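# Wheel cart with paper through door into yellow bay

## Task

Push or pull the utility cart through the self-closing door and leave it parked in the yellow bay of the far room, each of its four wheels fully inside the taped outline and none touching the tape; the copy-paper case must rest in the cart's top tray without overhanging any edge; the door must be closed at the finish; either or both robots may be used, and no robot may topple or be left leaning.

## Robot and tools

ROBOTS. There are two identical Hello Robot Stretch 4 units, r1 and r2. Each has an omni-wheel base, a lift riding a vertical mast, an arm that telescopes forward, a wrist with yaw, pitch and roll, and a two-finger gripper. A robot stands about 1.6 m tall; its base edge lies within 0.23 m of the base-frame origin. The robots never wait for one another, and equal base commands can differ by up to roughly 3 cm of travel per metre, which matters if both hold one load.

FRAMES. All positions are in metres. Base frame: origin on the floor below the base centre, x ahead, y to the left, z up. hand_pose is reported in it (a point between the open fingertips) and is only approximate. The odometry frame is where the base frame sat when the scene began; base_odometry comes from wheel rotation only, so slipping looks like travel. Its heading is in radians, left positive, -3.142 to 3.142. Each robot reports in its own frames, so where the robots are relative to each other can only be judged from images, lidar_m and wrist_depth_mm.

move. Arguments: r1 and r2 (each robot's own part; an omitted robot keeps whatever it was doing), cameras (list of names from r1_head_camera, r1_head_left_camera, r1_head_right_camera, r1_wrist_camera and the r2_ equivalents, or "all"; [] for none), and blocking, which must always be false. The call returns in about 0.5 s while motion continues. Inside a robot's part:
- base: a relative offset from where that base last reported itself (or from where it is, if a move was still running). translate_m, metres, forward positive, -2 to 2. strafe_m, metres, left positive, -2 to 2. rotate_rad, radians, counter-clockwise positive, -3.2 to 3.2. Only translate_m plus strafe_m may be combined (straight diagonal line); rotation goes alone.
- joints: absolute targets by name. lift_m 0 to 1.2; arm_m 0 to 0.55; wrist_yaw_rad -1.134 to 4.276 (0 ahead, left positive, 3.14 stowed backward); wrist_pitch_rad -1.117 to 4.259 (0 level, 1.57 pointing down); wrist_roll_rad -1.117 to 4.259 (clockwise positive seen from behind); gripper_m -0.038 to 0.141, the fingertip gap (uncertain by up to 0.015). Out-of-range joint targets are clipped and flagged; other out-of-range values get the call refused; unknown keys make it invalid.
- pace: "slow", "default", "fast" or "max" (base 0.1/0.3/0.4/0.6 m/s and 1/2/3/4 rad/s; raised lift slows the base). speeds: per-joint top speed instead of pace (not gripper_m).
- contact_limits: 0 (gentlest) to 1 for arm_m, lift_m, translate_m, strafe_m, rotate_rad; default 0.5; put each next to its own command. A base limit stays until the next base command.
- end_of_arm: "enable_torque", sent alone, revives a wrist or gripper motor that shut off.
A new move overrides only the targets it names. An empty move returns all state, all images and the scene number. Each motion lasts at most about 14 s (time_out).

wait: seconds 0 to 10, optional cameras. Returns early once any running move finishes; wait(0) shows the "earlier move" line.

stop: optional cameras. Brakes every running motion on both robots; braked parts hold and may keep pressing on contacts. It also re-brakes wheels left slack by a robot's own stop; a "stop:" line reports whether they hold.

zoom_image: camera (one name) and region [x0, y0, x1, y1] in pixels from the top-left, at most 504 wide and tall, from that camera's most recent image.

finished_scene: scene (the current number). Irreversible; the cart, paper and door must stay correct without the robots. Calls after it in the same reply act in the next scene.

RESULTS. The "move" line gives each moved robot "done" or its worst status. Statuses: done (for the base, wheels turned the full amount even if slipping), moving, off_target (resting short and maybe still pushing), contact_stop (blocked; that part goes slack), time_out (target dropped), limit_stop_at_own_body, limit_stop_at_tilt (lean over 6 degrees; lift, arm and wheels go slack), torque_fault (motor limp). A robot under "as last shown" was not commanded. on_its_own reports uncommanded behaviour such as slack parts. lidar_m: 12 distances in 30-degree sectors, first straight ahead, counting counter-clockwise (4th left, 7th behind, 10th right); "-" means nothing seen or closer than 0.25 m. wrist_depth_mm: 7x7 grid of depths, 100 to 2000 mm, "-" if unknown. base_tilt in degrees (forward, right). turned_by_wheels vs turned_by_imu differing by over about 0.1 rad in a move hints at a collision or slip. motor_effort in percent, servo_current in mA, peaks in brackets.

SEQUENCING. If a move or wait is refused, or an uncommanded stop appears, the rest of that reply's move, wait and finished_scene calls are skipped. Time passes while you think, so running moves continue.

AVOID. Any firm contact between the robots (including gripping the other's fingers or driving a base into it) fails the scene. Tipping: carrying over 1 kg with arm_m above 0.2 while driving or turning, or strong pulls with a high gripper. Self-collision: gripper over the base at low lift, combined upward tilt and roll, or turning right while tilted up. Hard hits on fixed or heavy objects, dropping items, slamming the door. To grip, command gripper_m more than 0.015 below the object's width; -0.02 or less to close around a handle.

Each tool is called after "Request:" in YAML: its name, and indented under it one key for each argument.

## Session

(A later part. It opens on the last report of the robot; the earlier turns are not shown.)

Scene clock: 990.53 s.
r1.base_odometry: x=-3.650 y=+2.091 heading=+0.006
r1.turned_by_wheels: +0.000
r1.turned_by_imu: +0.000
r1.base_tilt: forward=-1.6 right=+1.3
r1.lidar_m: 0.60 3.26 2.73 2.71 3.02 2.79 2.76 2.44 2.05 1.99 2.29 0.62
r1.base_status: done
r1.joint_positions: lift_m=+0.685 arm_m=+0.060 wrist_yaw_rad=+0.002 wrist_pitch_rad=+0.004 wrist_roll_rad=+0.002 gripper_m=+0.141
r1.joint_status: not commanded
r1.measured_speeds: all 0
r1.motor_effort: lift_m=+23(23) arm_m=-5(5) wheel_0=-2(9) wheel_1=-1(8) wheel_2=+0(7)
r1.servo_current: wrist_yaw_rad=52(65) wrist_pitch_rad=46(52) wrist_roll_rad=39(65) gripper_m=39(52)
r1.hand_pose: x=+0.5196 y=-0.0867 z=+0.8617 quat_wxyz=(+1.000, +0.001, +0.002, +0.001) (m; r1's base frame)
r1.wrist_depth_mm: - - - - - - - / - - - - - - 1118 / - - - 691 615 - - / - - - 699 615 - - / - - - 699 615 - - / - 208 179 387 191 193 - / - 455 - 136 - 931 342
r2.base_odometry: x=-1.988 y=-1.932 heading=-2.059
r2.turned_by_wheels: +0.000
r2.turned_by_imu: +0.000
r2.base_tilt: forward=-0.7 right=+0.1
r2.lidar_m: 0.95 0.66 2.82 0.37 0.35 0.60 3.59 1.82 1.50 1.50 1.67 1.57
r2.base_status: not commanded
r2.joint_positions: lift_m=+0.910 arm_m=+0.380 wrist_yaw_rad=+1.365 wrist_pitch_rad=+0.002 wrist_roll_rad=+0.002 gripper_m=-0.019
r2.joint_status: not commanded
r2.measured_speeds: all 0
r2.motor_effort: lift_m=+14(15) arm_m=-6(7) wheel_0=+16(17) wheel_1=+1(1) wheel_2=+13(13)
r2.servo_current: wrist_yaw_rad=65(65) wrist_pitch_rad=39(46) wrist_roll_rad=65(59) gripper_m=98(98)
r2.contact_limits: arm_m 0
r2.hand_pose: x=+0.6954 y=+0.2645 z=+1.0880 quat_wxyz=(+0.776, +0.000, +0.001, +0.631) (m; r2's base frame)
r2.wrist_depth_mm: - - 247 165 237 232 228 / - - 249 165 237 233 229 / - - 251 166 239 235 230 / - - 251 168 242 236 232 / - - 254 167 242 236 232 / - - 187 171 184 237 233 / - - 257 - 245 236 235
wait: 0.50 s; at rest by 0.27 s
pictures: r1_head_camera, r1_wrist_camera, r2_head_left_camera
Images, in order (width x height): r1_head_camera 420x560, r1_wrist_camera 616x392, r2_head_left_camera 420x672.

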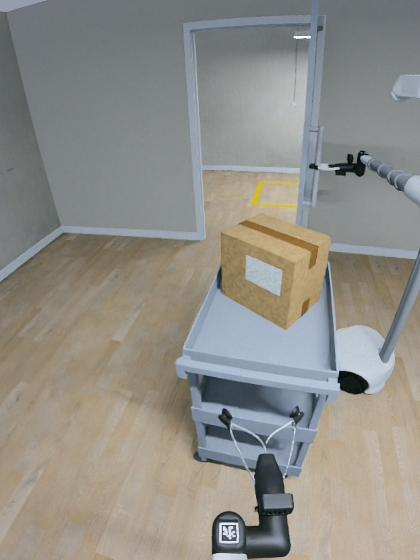

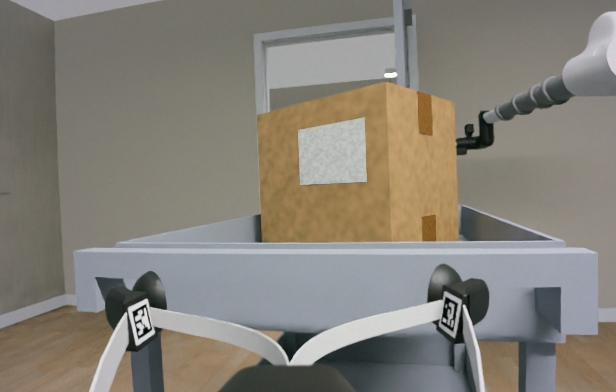

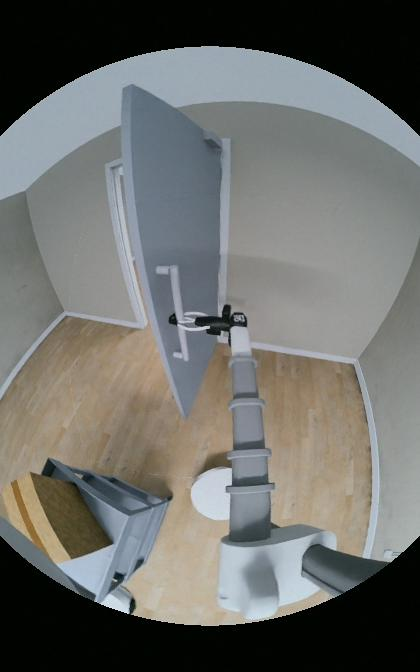

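Request:
move:
  r1: {"base":{"translate_m":0.13,"strafe_m":-0.05},"pace":"slow"}
  blocking: false

Request:
wait:
  seconds: 3

Request:
wait:
  seconds: 0.5
  cameras: ["r1_head_camera", "r1_wrist_camera"]

Scene clock: 996.90 s.
move: r1 moving
r1.base_odometry: x=-3.638 y=+2.086 heading=+0.006
r1.turned_by_wheels: +0.000
r1.turned_by_imu: +0.000
r1.base_tilt: forward=-1.6 right=+1.3
r1.lidar_m: 0.59 3.26 2.72 2.72 3.06 2.81 2.77 2.40 2.01 2.02 2.26 0.61
r1.base_status: translate_m moving; strafe_m moving
r1.joint_positions: lift_m=+0.685 arm_m=+0.060 wrist_yaw_rad=+0.002 wrist_pitch_rad=+0.004 wrist_roll_rad=+0.002 gripper_m=+0.141
r1.joint_status: not commanded
r1.measured_speeds: translate_m=+0.048 strafe_m=-0.018 rotate_rad=-0.001 lift_m=+0.000 arm_m=+0.000 wrist_yaw_rad=+0.000 wrist_pitch_rad=+0.000 wrist_roll_rad=+0.000
r1.motor_effort: lift_m=+23(23) arm_m=-5(5) wheel_0=+7(7) wheel_1=+3(4) wheel_2=-6(8)
r1.servo_current: wrist_yaw_rad=59(59) wrist_pitch_rad=39(46) wrist_roll_rad=52(65) gripper_m=39(46)
r1.hand_pose: x=+0.5196 y=-0.0867 z=+0.8617 quat_wxyz=(+1.000, +0.001, +0.002, +0.001) (m; r1's base frame)
r1.wrist_depth_mm: - - - - - - - / - - - - - - 1138 / - - - 676 603 - - / - - - 676 609 - - / - - - 691 603 - - / - 209 179 375 187 193 - / - 1863 - 136 - 917 330
r2: as last shown
r2.base_tilt: forward=-0.7 right=+0.0
r2.lidar_m: 0.94 0.70 2.82 0.36 0.37 0.61 3.55 1.83 1.49 1.49 1.72 1.57
r2.motor_effort: lift_m=+15(15) arm_m=-6(7) wheel_0=+17(17) wheel_1=+1(1) wheel_2=+13(13)
r2.servo_current: wrist_yaw_rad=52(59) wrist_pitch_rad=39(46) wrist_roll_rad=46(59) gripper_m=98(104)
r2.contact_limits: arm_m 0
r2.wrist_depth_mm: - - 248 164 236 232 228 / - - 250 165 239 233 228 / - - 250 166 239 234 231 / - - 252 168 241 236 231 / - - 253 167 242 236 232 / - - 187 171 183 237 235 / - - 257 - 244 236 236
pictures: none

Scene clock: 999.00 s.
earlier move: r1 done
r1.base_odometry: x=-3.520 y=+2.042 heading=+0.006
r1.turned_by_wheels: +0.000
r1.turned_by_imu: -0.001
r1.base_tilt: forward=-1.6 right=+1.3
r1.lidar_m: 0.53 3.23 2.75 2.74 3.04 2.94 2.90 2.41 2.00 2.00 2.25 0.56
r1.base_status: done
r1.joint_positions: lift_m=+0.685 arm_m=+0.060 wrist_yaw_rad=-0.005 wrist_pitch_rad=+0.004 wrist_roll_rad=+0.002 gripper_m=+0.141
r1.joint_status: not commanded
r1.measured_speeds: all 0
r1.motor_effort: lift_m=+23(23) arm_m=+5(5) wheel_0=+1(9) wheel_1=+3(7) wheel_2=-6(9)
r1.servo_current: wrist_yaw_rad=46(65) wrist_pitch_rad=46(52) wrist_roll_rad=46(72) gripper_m=39(46)
r1.hand_pose: x=+0.5187 y=-0.0889 z=+0.8617 quat_wxyz=(+1.000, +0.001, +0.002, -0.003) (m; r1's base frame)
r1.wrist_depth_mm: - - - - - - - / - - - 621 615 - 946 / - - 683 574 564 - - / - - 691 580 564 - - / - 564 661 569 564 - - / - 193 - - - 193 - / 325 315 312 148 297 291 285
r2.base_odometry: x=-1.988 y=-1.932 heading=-2.059
r2.turned_by_wheels: +0.000
r2.turned_by_imu: +0.000
r2.base_tilt: forward=-0.7 right=+0.1
r2.lidar_m: 0.95 0.69 2.87 0.32 0.34 0.55 3.57 1.84 1.50 1.49 1.68 1.57
r2.base_status: not commanded
r2.joint_positions: lift_m=+0.910 arm_m=+0.380 wrist_yaw_rad=+1.365 wrist_pitch_rad=+0.002 wrist_roll_rad=+0.002 gripper_m=-0.019
r2.joint_status: not commanded
r2.measured_speeds: all 0
r2.motor_effort: lift_m=+15(15) arm_m=-6(7) wheel_0=+16(17) wheel_1=+0(1) wheel_2=+13(13)
r2.servo_current: wrist_yaw_rad=65(65) wrist_pitch_rad=46(46) wrist_roll_rad=46(65) gripper_m=98(104)
r2.contact_limits: arm_m 0
r2.hand_pose: x=+0.6954 y=+0.2645 z=+1.0880 quat_wxyz=(+0.776, +0.000, +0.001, +0.631) (m; r2's base frame)
r2.wrist_depth_mm: - - 248 165 237 232 228 / - - 249 166 238 233 229 / - - 251 166 240 234 229 / - - 252 168 242 234 231 / - - 254 167 242 237 231 / - - 187 171 183 237 234 / - - 257 - 244 236 236
wait: 2.10 of 3 s (r1 has come to rest)
pictures: none

Scene clock: 999.50 s.
r1.base_odometry: x=-3.520 y=+2.042 heading=+0.006
r1.turned_by_wheels: +0.000
r1.turned_by_imu: +0.000
r1.base_tilt: forward=-1.6 right=+1.3
r1.lidar_m: 0.51 3.23 2.74 2.74 3.04 2.93 2.92 2.41 2.01 1.98 2.22 0.58
r1.base_status: done
r1.joint_positions: lift_m=+0.685 arm_m=+0.060 wrist_yaw_rad=-0.005 wrist_pitch_rad=+0.004 wrist_roll_rad=+0.002 gripper_m=+0.141
r1.joint_status: not commanded
r1.measured_speeds: all 0
r1.motor_effort: lift_m=+23(23) arm_m=+5(5) wheel_0=+1(9) wheel_1=+2(7) wheel_2=-6(9)
r1.servo_current: wrist_yaw_rad=46(65) wrist_pitch_rad=39(52) wrist_roll_rad=46(72) gripper_m=39(46)
r1.hand_pose: x=+0.5187 y=-0.0889 z=+0.8617 quat_wxyz=(+1.000, +0.001, +0.002, -0.003) (m; r1's base frame)
r1.wrist_depth_mm: - - - - - - - / - - - 609 609 - 946 / - - 691 574 569 - - / - - 707 569 559 - - / - 559 654 580 569 - - / 296 193 - - - 193 - / 327 317 312 147 296 291 283
r2.base_odometry: x=-1.988 y=-1.932 heading=-2.059
r2.turned_by_wheels: +0.000
r2.turned_by_imu: +0.000
r2.base_tilt: forward=-0.7 right=+0.1
r2.lidar_m: 0.92 0.67 2.82 0.30 0.34 0.53 3.55 1.85 1.51 1.50 1.67 1.56
r2.base_status: not commanded
r2.joint_positions: lift_m=+0.910 arm_m=+0.380 wrist_yaw_rad=+1.365 wrist_pitch_rad=+0.002 wrist_roll_rad=+0.002 gripper_m=-0.019
r2.joint_status: not commanded
r2.measured_speeds: all 0
r2.motor_effort: lift_m=+15(15) arm_m=-6(7) wheel_0=+17(17) wheel_1=+0(1) wheel_2=+13(13)
r2.servo_current: wrist_yaw_rad=39(65) wrist_pitch_rad=46(46) wrist_roll_rad=52(65) gripper_m=104(104)
r2.contact_limits: arm_m 0
r2.hand_pose: x=+0.6954 y=+0.2645 z=+1.0880 quat_wxyz=(+0.776, +0.000, +0.001, +0.631) (m; r2's base frame)
r2.wrist_depth_mm: - - 249 165 237 232 227 / - - 250 165 239 233 229 / - - 251 166 240 234 230 / - - 252 168 241 235 231 / - - 254 168 242 236 232 / - - 187 171 183 238 235 / - - 256 - 243 236 236
wait: 0.50 s; at rest by 0.27 s
pictures: r1_head_camera, r1_wrist_camera
Images, in order (width x height): r1_head_camera 420x560, r1_wrist_camera 616x392.

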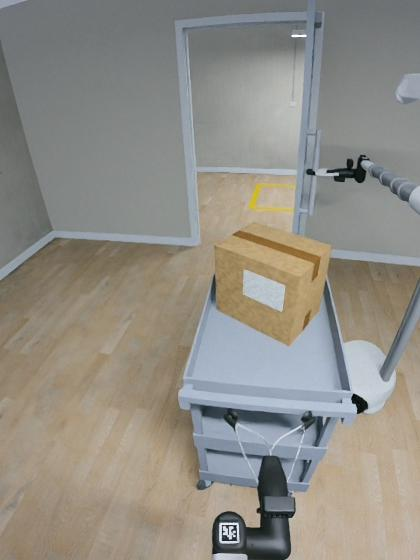

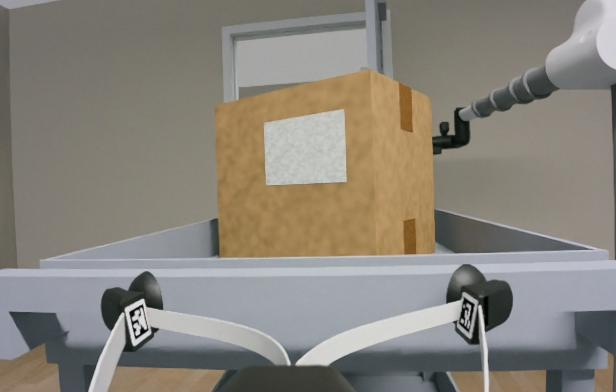

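Request:
move:
  r1: {"base":{"translate_m":0.25},"pace":"slow"}
  blocking: false

Request:
wait:
  seconds: 5

Request:
wait:
  seconds: 0.5
  cameras: ["r1_head_camera", "r1_wrist_camera"]

Scene clock: 1031.67 s.
move: r1 moving
r1.base_odometry: x=-3.508 y=+2.042 heading=+0.005
r1.turned_by_wheels: +0.000
r1.turned_by_imu: -0.001
r1.base_tilt: forward=-1.6 right=+1.3
r1.lidar_m: 0.52 3.19 2.74 2.73 3.05 2.93 2.91 2.39 2.00 1.99 2.25 0.56
r1.base_status: translate_m moving
r1.joint_positions: lift_m=+0.685 arm_m=+0.060 wrist_yaw_rad=-0.005 wrist_pitch_rad=+0.004 wrist_roll_rad=+0.002 gripper_m=+0.141
r1.joint_status: not commanded
r1.measured_speeds: translate_m=+0.049 strafe_m=+0.000 rotate_rad=-0.003 lift_m=+0.000 arm_m=+0.000 wrist_yaw_rad=+0.000 wrist_pitch_rad=+0.000 wrist_roll_rad=+0.000
r1.motor_effort: lift_m=+23(23) arm_m=+4(5) wheel_0=+3(6) wheel_1=+4(5) wheel_2=-11(12)
r1.servo_current: wrist_yaw_rad=59(59) wrist_pitch_rad=46(46) wrist_roll_rad=46(65) gripper_m=46(46)
r1.hand_pose: x=+0.5187 y=-0.0889 z=+0.8617 quat_wxyz=(+1.000, +0.001, +0.002, -0.003) (m; r1's base frame)
r1.wrist_depth_mm: - - - - - - - / - - - 603 603 - 931 / - - 668 569 569 - - / - - 683 574 564 - - / - 564 640 574 564 - - / - 194 - - - 189 - / 315 307 306 143 291 290 282
r2: as last shown
r2.base_tilt: forward=-0.7 right=+0.0
r2.lidar_m: 0.96 0.70 2.83 0.33 0.34 0.55 3.60 1.83 1.51 1.48 1.69 1.58
r2.servo_current: wrist_yaw_rad=46(65) wrist_pitch_rad=39(46) wrist_roll_rad=52(59) gripper_m=98(104)
r2.contact_limits: arm_m 0
r2.wrist_depth_mm: - - 248 164 236 232 228 / - - 250 165 237 233 229 / - - 251 166 240 235 229 / - - 252 168 240 236 231 / - - 253 167 243 236 232 / - - 187 171 183 236 234 / - - 257 - 243 236 236
pictures: none

Scene clock: 1034.93 s.
earlier move: r1 done
r1.base_odometry: x=-3.270 y=+2.043 heading=+0.006
r1.turned_by_wheels: +0.001
r1.turned_by_imu: +0.000
r1.base_tilt: forward=-1.6 right=+1.3
r1.lidar_m: 0.53 2.96 2.69 2.68 3.04 3.15 3.16 2.51 2.04 2.05 1.06 0.57
r1.base_status: done
r1.joint_positions: lift_m=+0.685 arm_m=+0.060 wrist_yaw_rad=-0.003 wrist_pitch_rad=+0.004 wrist_roll_rad=+0.002 gripper_m=+0.141
r1.joint_status: not commanded
r1.measured_speeds: all 0
r1.motor_effort: lift_m=+23(23) arm_m=+5(5) wheel_0=+4(6) wheel_1=+1(7) wheel_2=-2(13)
r1.servo_current: wrist_yaw_rad=39(72) wrist_pitch_rad=39(52) wrist_roll_rad=46(65) gripper_m=46(52)
r1.hand_pose: x=+0.5190 y=-0.0882 z=+0.8617 quat_wxyz=(+1.000, +0.001, +0.002, -0.001) (m; r1's base frame)
r1.wrist_depth_mm: - - - - - - - / - - - - 549 - - / - - - 591 539 - - / - - - 597 544 - - / - - 647 597 549 - - / - 195 - - 183 193 - / 1983 254 298 143 303 301 304
r2.base_odometry: x=-1.988 y=-1.932 heading=-2.059
r2.turned_by_wheels: +0.000
r2.turned_by_imu: +0.000
r2.base_tilt: forward=-0.7 right=+0.0
r2.lidar_m: 0.93 0.68 0.33 0.32 0.32 0.51 3.55 1.83 1.51 1.50 1.69 1.57
r2.base_status: not commanded
r2.joint_positions: lift_m=+0.910 arm_m=+0.380 wrist_yaw_rad=+1.365 wrist_pitch_rad=+0.002 wrist_roll_rad=+0.002 gripper_m=-0.019
r2.joint_status: not commanded
r2.measured_speeds: all 0
r2.motor_effort: lift_m=+15(15) arm_m=-6(7) wheel_0=+17(17) wheel_1=+1(1) wheel_2=+13(13)
r2.servo_current: wrist_yaw_rad=59(65) wrist_pitch_rad=39(46) wrist_roll_rad=46(59) gripper_m=91(104)
r2.contact_limits: arm_m 0
r2.hand_pose: x=+0.6954 y=+0.2645 z=+1.0880 quat_wxyz=(+0.776, +0.000, +0.001, +0.631) (m; r2's base frame)
r2.wrist_depth_mm: - - 248 165 237 233 228 / - - 249 165 237 231 229 / - - 252 166 239 234 230 / - - 252 168 242 236 232 / - - 253 167 242 237 233 / - - 187 171 183 238 235 / - - 257 - 244 236 235
wait: 3.27 of 5 s (r1 has come to rest)
pictures: none

Scene clock: 1035.43 s.
r1.base_odometry: x=-3.270 y=+2.043 heading=+0.006
r1.turned_by_wheels: +0.000
r1.turned_by_imu: +0.000
r1.base_tilt: forward=-1.6 right=+1.2
r1.lidar_m: 0.52 2.95 2.70 2.67 2.99 3.16 3.16 2.46 2.05 2.06 1.03 0.58
r1.base_status: done
r1.joint_positions: lift_m=+0.685 arm_m=+0.060 wrist_yaw_rad=-0.003 wrist_pitch_rad=+0.004 wrist_roll_rad=+0.002 gripper_m=+0.141
r1.joint_status: not commanded
r1.measured_speeds: all 0
r1.motor_effort: lift_m=+23(23) arm_m=+5(5) wheel_0=+4(6) wheel_1=+2(7) wheel_2=-2(13)
r1.servo_current: wrist_yaw_rad=39(72) wrist_pitch_rad=46(52) wrist_roll_rad=65(65) gripper_m=39(52)
r1.hand_pose: x=+0.5190 y=-0.0882 z=+0.8617 quat_wxyz=(+1.000, +0.001, +0.002, -0.001) (m; r1's base frame)
r1.wrist_depth_mm: - - - - - - - / - - - - 549 - - / - - - 585 539 - - / - - - 591 544 - - / - - 647 597 544 - - / - 195 - - 187 193 - / 1863 254 297 144 300 303 303
r2.base_odometry: x=-1.988 y=-1.932 heading=-2.059
r2.turned_by_wheels: +0.000
r2.turned_by_imu: +0.000
r2.base_tilt: forward=-0.7 right=+0.0
r2.lidar_m: 0.95 0.69 0.34 0.33 0.36 0.48 3.58 1.83 1.51 1.49 1.69 1.56
r2.base_status: not commanded
r2.joint_positions: lift_m=+0.910 arm_m=+0.380 wrist_yaw_rad=+1.365 wrist_pitch_rad=+0.002 wrist_roll_rad=+0.002 gripper_m=-0.019
r2.joint_status: not commanded
r2.measured_speeds: all 0
r2.motor_effort: lift_m=+15(15) arm_m=-6(7) wheel_0=+16(17) wheel_1=+0(1) wheel_2=+13(13)
r2.servo_current: wrist_yaw_rad=52(65) wrist_pitch_rad=46(46) wrist_roll_rad=52(59) gripper_m=91(104)
r2.contact_limits: arm_m 0
r2.hand_pose: x=+0.6954 y=+0.2645 z=+1.0880 quat_wxyz=(+0.776, +0.000, +0.001, +0.631) (m; r2's base frame)
r2.wrist_depth_mm: - - 249 165 237 232 228 / - - 250 165 238 232 229 / - - 251 166 239 234 229 / - - 252 167 241 236 230 / - - 254 167 242 236 232 / - - 187 171 183 237 234 / - - 256 - 245 236 236
wait: 0.50 s; at rest by 0.27 s
pictures: r1_head_camera, r1_wrist_camera
Images, in order (width x height): r1_head_camera 420x560, r1_wrist_camera 616x392.

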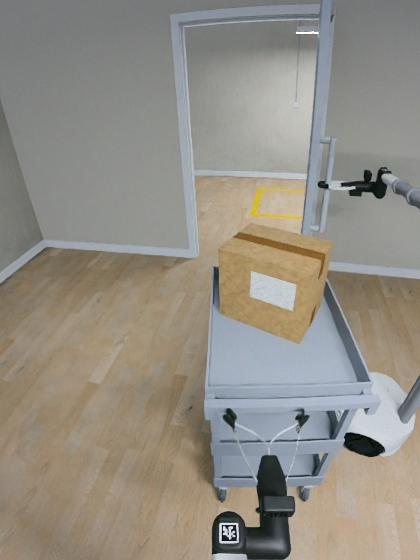

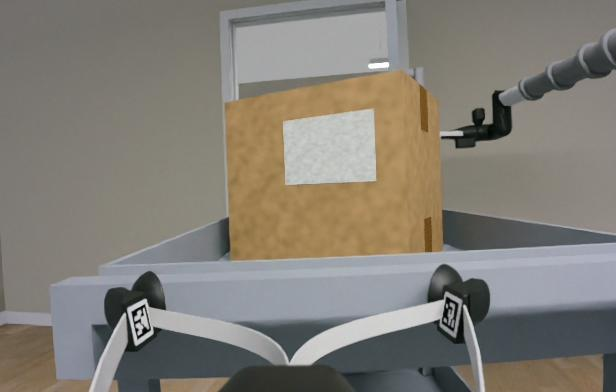

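Request:
move:
  r1: {"base":{"translate_m":-0.03,"strafe_m":-0.07}}
  blocking: false

Request:
wait:
  seconds: 2

Request:
move:
  r1: {"base":{"translate_m":0.33},"pace":"slow"}
  blocking: false

Request:
wait:
  seconds: 6

Request:
wait:
  seconds: 0.5
  cameras: ["r1_head_camera", "r1_wrist_camera", "r2_head_left_camera"]

Scene clock: 1058.83 s.
move: r1 moving
r1.base_odometry: x=-3.282 y=+2.014 heading=+0.006
r1.turned_by_wheels: +0.000
r1.turned_by_imu: +0.000
r1.base_tilt: forward=-1.6 right=+1.2
r1.lidar_m: 0.54 2.95 2.73 2.71 3.05 3.16 3.15 2.42 2.04 2.03 1.03 0.58
r1.base_status: translate_m moving; strafe_m moving
r1.joint_positions: lift_m=+0.685 arm_m=+0.060 wrist_yaw_rad=-0.003 wrist_pitch_rad=+0.004 wrist_roll_rad=+0.002 gripper_m=+0.141
r1.joint_status: not commanded
r1.measured_speeds: translate_m=-0.049 strafe_m=-0.114 rotate_rad=-0.003 lift_m=+0.000 arm_m=+0.000 wrist_yaw_rad=+0.003 wrist_pitch_rad=+0.000 wrist_roll_rad=+0.000
r1.motor_effort: lift_m=+23(23) arm_m=+5(5) wheel_0=+6(9) wheel_1=-11(11) wheel_2=+4(6)
r1.servo_current: wrist_yaw_rad=46(59) wrist_pitch_rad=39(46) wrist_roll_rad=59(65) gripper_m=39(52)
r1.hand_pose: x=+0.5190 y=-0.0882 z=+0.8617 quat_wxyz=(+1.000, +0.001, +0.002, -0.001) (m; r1's base frame)
r1.wrist_depth_mm: - - - - - - - / - - - - 603 - - / - - - 585 549 - - / - - - 591 544 - - / - - 654 603 539 - - / - 195 - - 187 194 - / 1921 309 309 144 304 304 1708
r2: as last shown
r2.base_tilt: forward=-0.7 right=+0.1
r2.lidar_m: 0.95 0.67 0.34 0.33 0.36 0.50 3.55 1.82 1.50 1.49 1.69 1.56
r2.motor_effort: lift_m=+15(15) arm_m=-6(7) wheel_0=+16(17) wheel_1=+1(1) wheel_2=+13(13)
r2.servo_current: wrist_yaw_rad=59(59) wrist_pitch_rad=46(46) wrist_roll_rad=46(59) gripper_m=98(104)
r2.contact_limits: arm_m 0
r2.wrist_depth_mm: - - 247 165 236 231 227 / - - 250 165 237 233 229 / - - 252 166 240 235 230 / - - 252 168 241 236 231 / - - 254 167 242 237 233 / - - 187 171 183 236 233 / - - 256 - 244 236 236
pictures: none

Scene clock: 1059.73 s.
earlier move: r1 done
r1.base_odometry: x=-3.300 y=+1.973 heading=+0.006
r1.turned_by_wheels: +0.000
r1.turned_by_imu: +0.000
r1.base_tilt: forward=-1.6 right=+1.2
r1.lidar_m: 0.53 2.97 2.76 2.74 3.07 3.16 3.14 2.38 1.97 1.99 1.09 0.60
r1.base_status: done
r1.joint_positions: lift_m=+0.685 arm_m=+0.060 wrist_yaw_rad=-0.003 wrist_pitch_rad=+0.004 wrist_roll_rad=+0.002 gripper_m=+0.141
r1.joint_status: not commanded
r1.measured_speeds: all 0
r1.motor_effort: lift_m=+23(23) arm_m=+5(5) wheel_0=+1(9) wheel_1=+0(11) wheel_2=+2(6)
r1.servo_current: wrist_yaw_rad=59(59) wrist_pitch_rad=39(52) wrist_roll_rad=46(72) gripper_m=39(52)
r1.hand_pose: x=+0.5190 y=-0.0882 z=+0.8617 quat_wxyz=(+1.000, +0.001, +0.002, -0.001) (m; r1's base frame)
r1.wrist_depth_mm: - - - - - - - / - - - - - - - / - - 668 580 661 - - / - - 683 591 654 - - / - 591 676 585 603 - - / 279 193 176 - 187 193 - / 332 327 759 143 325 1708 329
r2.base_odometry: x=-1.988 y=-1.932 heading=-2.059
r2.turned_by_wheels: +0.000
r2.turned_by_imu: +0.000
r2.base_tilt: forward=-0.6 right=+0.0
r2.lidar_m: 0.93 0.68 0.35 0.33 0.34 0.50 3.57 1.83 1.51 1.49 1.69 1.56
r2.base_status: not commanded
r2.joint_positions: lift_m=+0.910 arm_m=+0.380 wrist_yaw_rad=+1.365 wrist_pitch_rad=+0.002 wrist_roll_rad=+0.002 gripper_m=-0.019
r2.joint_status: not commanded
r2.measured_speeds: all 0
r2.motor_effort: lift_m=+15(15) arm_m=-6(7) wheel_0=+16(17) wheel_1=+0(1) wheel_2=+13(13)
r2.servo_current: wrist_yaw_rad=46(59) wrist_pitch_rad=39(46) wrist_roll_rad=46(59) gripper_m=98(104)
r2.contact_limits: arm_m 0
r2.hand_pose: x=+0.6954 y=+0.2645 z=+1.0880 quat_wxyz=(+0.776, +0.000, +0.001, +0.631) (m; r2's base frame)
r2.wrist_depth_mm: - - 248 164 237 232 228 / - - 250 165 236 233 229 / - - 251 166 240 235 230 / - - 252 168 241 236 231 / - - 254 167 242 237 233 / - - 187 171 183 237 235 / - - 257 - 244 236 236
wait: 0.90 of 2 s (r1 has come to rest)
pictures: none

Scene clock: 1060.23 s.
move: r1 moving
r1.base_odometry: x=-3.287 y=+1.973 heading=+0.007
r1.turned_by_wheels: +0.000
r1.turned_by_imu: +0.000
r1.base_tilt: forward=-1.6 right=+1.2
r1.lidar_m: 0.52 2.95 2.76 2.75 3.10 3.17 3.16 2.39 2.00 1.98 1.06 0.58
r1.base_status: translate_m moving
r1.joint_positions: lift_m=+0.685 arm_m=+0.060 wrist_yaw_rad=-0.003 wrist_pitch_rad=+0.004 wrist_roll_rad=+0.002 gripper_m=+0.141
r1.joint_status: not commanded
r1.measured_speeds: translate_m=+0.049 strafe_m=+0.000 rotate_rad=+0.001 lift_m=+0.000 arm_m=+0.000 wrist_yaw_rad=+0.000 wrist_pitch_rad=+0.000 wrist_roll_rad=+0.000
r1.motor_effort: lift_m=+23(23) arm_m=+4(5) wheel_0=+6(8) wheel_1=+4(6) wheel_2=-5(6)
r1.servo_current: wrist_yaw_rad=39(59) wrist_pitch_rad=39(52) wrist_roll_rad=65(65) gripper_m=52(52)
r1.hand_pose: x=+0.5190 y=-0.0882 z=+0.8617 quat_wxyz=(+1.000, +0.001, +0.002, -0.001) (m; r1's base frame)
r1.wrist_depth_mm: - - - - - - - / - - - 603 - - - / - - 661 569 647 - - / - - 668 580 591 - - / - 591 661 574 544 - - / 278 194 - - 187 193 - / 317 317 315 144 312 1808 319
r2: as last shown
r2.base_tilt: forward=-0.7 right=+0.1
r2.lidar_m: 0.92 0.68 0.35 0.33 0.35 0.50 3.56 1.82 1.50 1.48 1.67 1.58
r2.servo_current: wrist_yaw_rad=52(59) wrist_pitch_rad=39(46) wrist_roll_rad=46(59) gripper_m=104(104)
r2.contact_limits: arm_m 0
r2.wrist_depth_mm: - - 248 165 237 232 228 / - - 249 165 238 233 229 / - - 251 166 239 234 229 / - - 252 168 241 236 232 / - - 253 167 242 236 232 / - - 187 171 183 236 235 / - - 256 - 244 236 235
pictures: none

Scene clock: 1064.33 s.
earlier move: r1 done
r1.base_odometry: x=-2.970 y=+1.975 heading=+0.006
r1.turned_by_wheels: +0.000
r1.turned_by_imu: -0.001
r1.base_tilt: forward=-1.6 right=+1.3
r1.lidar_m: 0.51 2.59 2.71 2.68 3.03 3.48 3.45 2.48 2.04 2.04 0.71 0.56
r1.base_status: done
r1.joint_positions: lift_m=+0.685 arm_m=+0.060 wrist_yaw_rad=-0.003 wrist_pitch_rad=+0.004 wrist_roll_rad=+0.002 gripper_m=+0.141
r1.joint_status: not commanded
r1.measured_speeds: all 0
r1.motor_effort: lift_m=+23(23) arm_m=+5(5) wheel_0=+3(10) wheel_1=+2(9) wheel_2=-3(12)
r1.servo_current: wrist_yaw_rad=39(72) wrist_pitch_rad=39(52) wrist_roll_rad=59(72) gripper_m=46(52)
r1.hand_pose: x=+0.5190 y=-0.0882 z=+0.8617 quat_wxyz=(+1.000, +0.001, +0.002, -0.001) (m; r1's base frame)
r1.wrist_depth_mm: - - - - - - - / - - - 564 1025 - 891 / - - 634 544 609 - - / - - 634 554 609 - - / - 585 621 559 597 - - / - 192 - - 186 195 - / 294 297 297 145 297 301 306
r2.base_odometry: x=-1.988 y=-1.932 heading=-2.059
r2.turned_by_wheels: +0.000
r2.turned_by_imu: +0.001
r2.base_tilt: forward=-0.7 right=+0.1
r2.lidar_m: 0.94 0.48 0.35 0.33 0.37 0.72 3.56 1.81 1.50 1.48 1.69 1.58
r2.base_status: not commanded
r2.joint_positions: lift_m=+0.910 arm_m=+0.380 wrist_yaw_rad=+1.365 wrist_pitch_rad=+0.002 wrist_roll_rad=+0.002 gripper_m=-0.019
r2.joint_status: not commanded
r2.measured_speeds: all 0
r2.motor_effort: lift_m=+15(15) arm_m=-6(7) wheel_0=+17(17) wheel_1=+0(1) wheel_2=+13(13)
r2.servo_current: wrist_yaw_rad=39(72) wrist_pitch_rad=39(46) wrist_roll_rad=46(65) gripper_m=98(104)
r2.contact_limits: arm_m 0
r2.hand_pose: x=+0.6954 y=+0.2645 z=+1.0880 quat_wxyz=(+0.776, +0.000, +0.001, +0.631) (m; r2's base frame)
r2.wrist_depth_mm: - - 248 165 236 233 228 / - - 249 165 238 233 229 / - - 252 166 240 234 229 / - - 252 168 242 235 230 / 442 512 254 167 243 236 232 / 399 492 187 171 184 236 235 / 410 473 256 - 245 237 236
wait: 4.10 of 6 s (r1 has come to rest)
pictures: none

Scene clock: 1064.83 s.
r1.base_odometry: x=-2.970 y=+1.975 heading=+0.006
r1.turned_by_wheels: +0.000
r1.turned_by_imu: +0.000
r1.base_tilt: forward=-1.6 right=+1.3
r1.lidar_m: 0.52 2.60 2.70 2.68 3.00 3.47 3.46 2.45 2.04 2.04 0.71 0.57
r1.base_status: done
r1.joint_positions: lift_m=+0.685 arm_m=+0.060 wrist_yaw_rad=-0.003 wrist_pitch_rad=+0.004 wrist_roll_rad=+0.002 gripper_m=+0.141
r1.joint_status: not commanded
r1.measured_speeds: all 0
r1.motor_effort: lift_m=+23(23) arm_m=+5(5) wheel_0=+4(10) wheel_1=+2(9) wheel_2=-3(12)
r1.servo_current: wrist_yaw_rad=46(72) wrist_pitch_rad=46(52) wrist_roll_rad=39(72) gripper_m=39(52)
r1.hand_pose: x=+0.5190 y=-0.0882 z=+0.8617 quat_wxyz=(+1.000, +0.001, +0.002, -0.001) (m; r1's base frame)
r1.wrist_depth_mm: - - - - - - - / - - - 564 1008 - 878 / - - 627 544 609 - - / - - 640 549 603 - - / - 580 634 554 597 - - / - 191 - - 186 195 - / 294 294 296 145 298 300 306
r2.base_odometry: x=-1.988 y=-1.932 heading=-2.059
r2.turned_by_wheels: +0.000
r2.turned_by_imu: +0.000
r2.base_tilt: forward=-0.6 right=+0.0
r2.lidar_m: 0.94 0.50 0.36 0.34 0.37 0.74 3.55 1.85 1.50 1.49 1.69 1.57
r2.base_status: not commanded
r2.joint_positions: lift_m=+0.910 arm_m=+0.380 wrist_yaw_rad=+1.365 wrist_pitch_rad=+0.002 wrist_roll_rad=+0.002 gripper_m=-0.019
r2.joint_status: not commanded
r2.measured_speeds: all 0
r2.motor_effort: lift_m=+15(15) arm_m=-7(7) wheel_0=+17(17) wheel_1=+0(1) wheel_2=+13(13)
r2.servo_current: wrist_yaw_rad=52(72) wrist_pitch_rad=39(46) wrist_roll_rad=39(65) gripper_m=104(104)
r2.contact_limits: arm_m 0
r2.hand_pose: x=+0.6954 y=+0.2645 z=+1.0880 quat_wxyz=(+0.776, +0.000, +0.001, +0.631) (m; r2's base frame)
r2.wrist_depth_mm: - - 249 164 236 232 227 / - - 250 165 237 233 229 / - - 251 166 240 233 230 / - - 252 168 241 235 230 / 439 517 254 167 244 236 233 / 402 496 187 171 183 237 234 / 407 473 257 - 245 237 235
wait: 0.50 s; at rest by 0.27 s
pictures: r1_head_camera, r1_wrist_camera, r2_head_left_camera
Images, in order (width x height): r1_head_camera 420x560, r1_wrist_camera 616x392, r2_head_left_camera 420x672.

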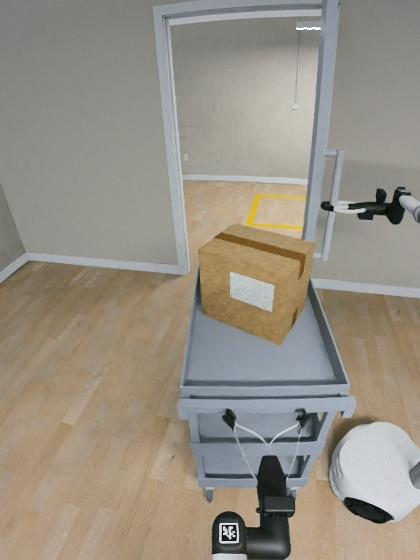

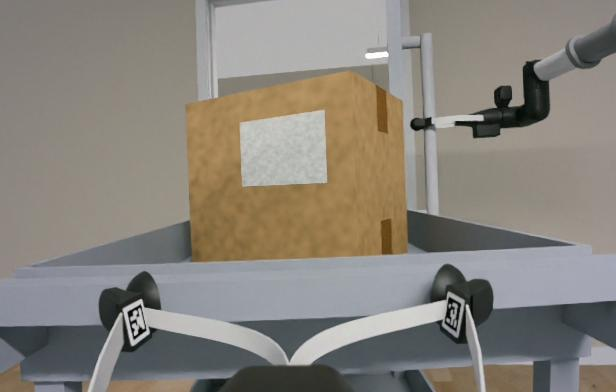

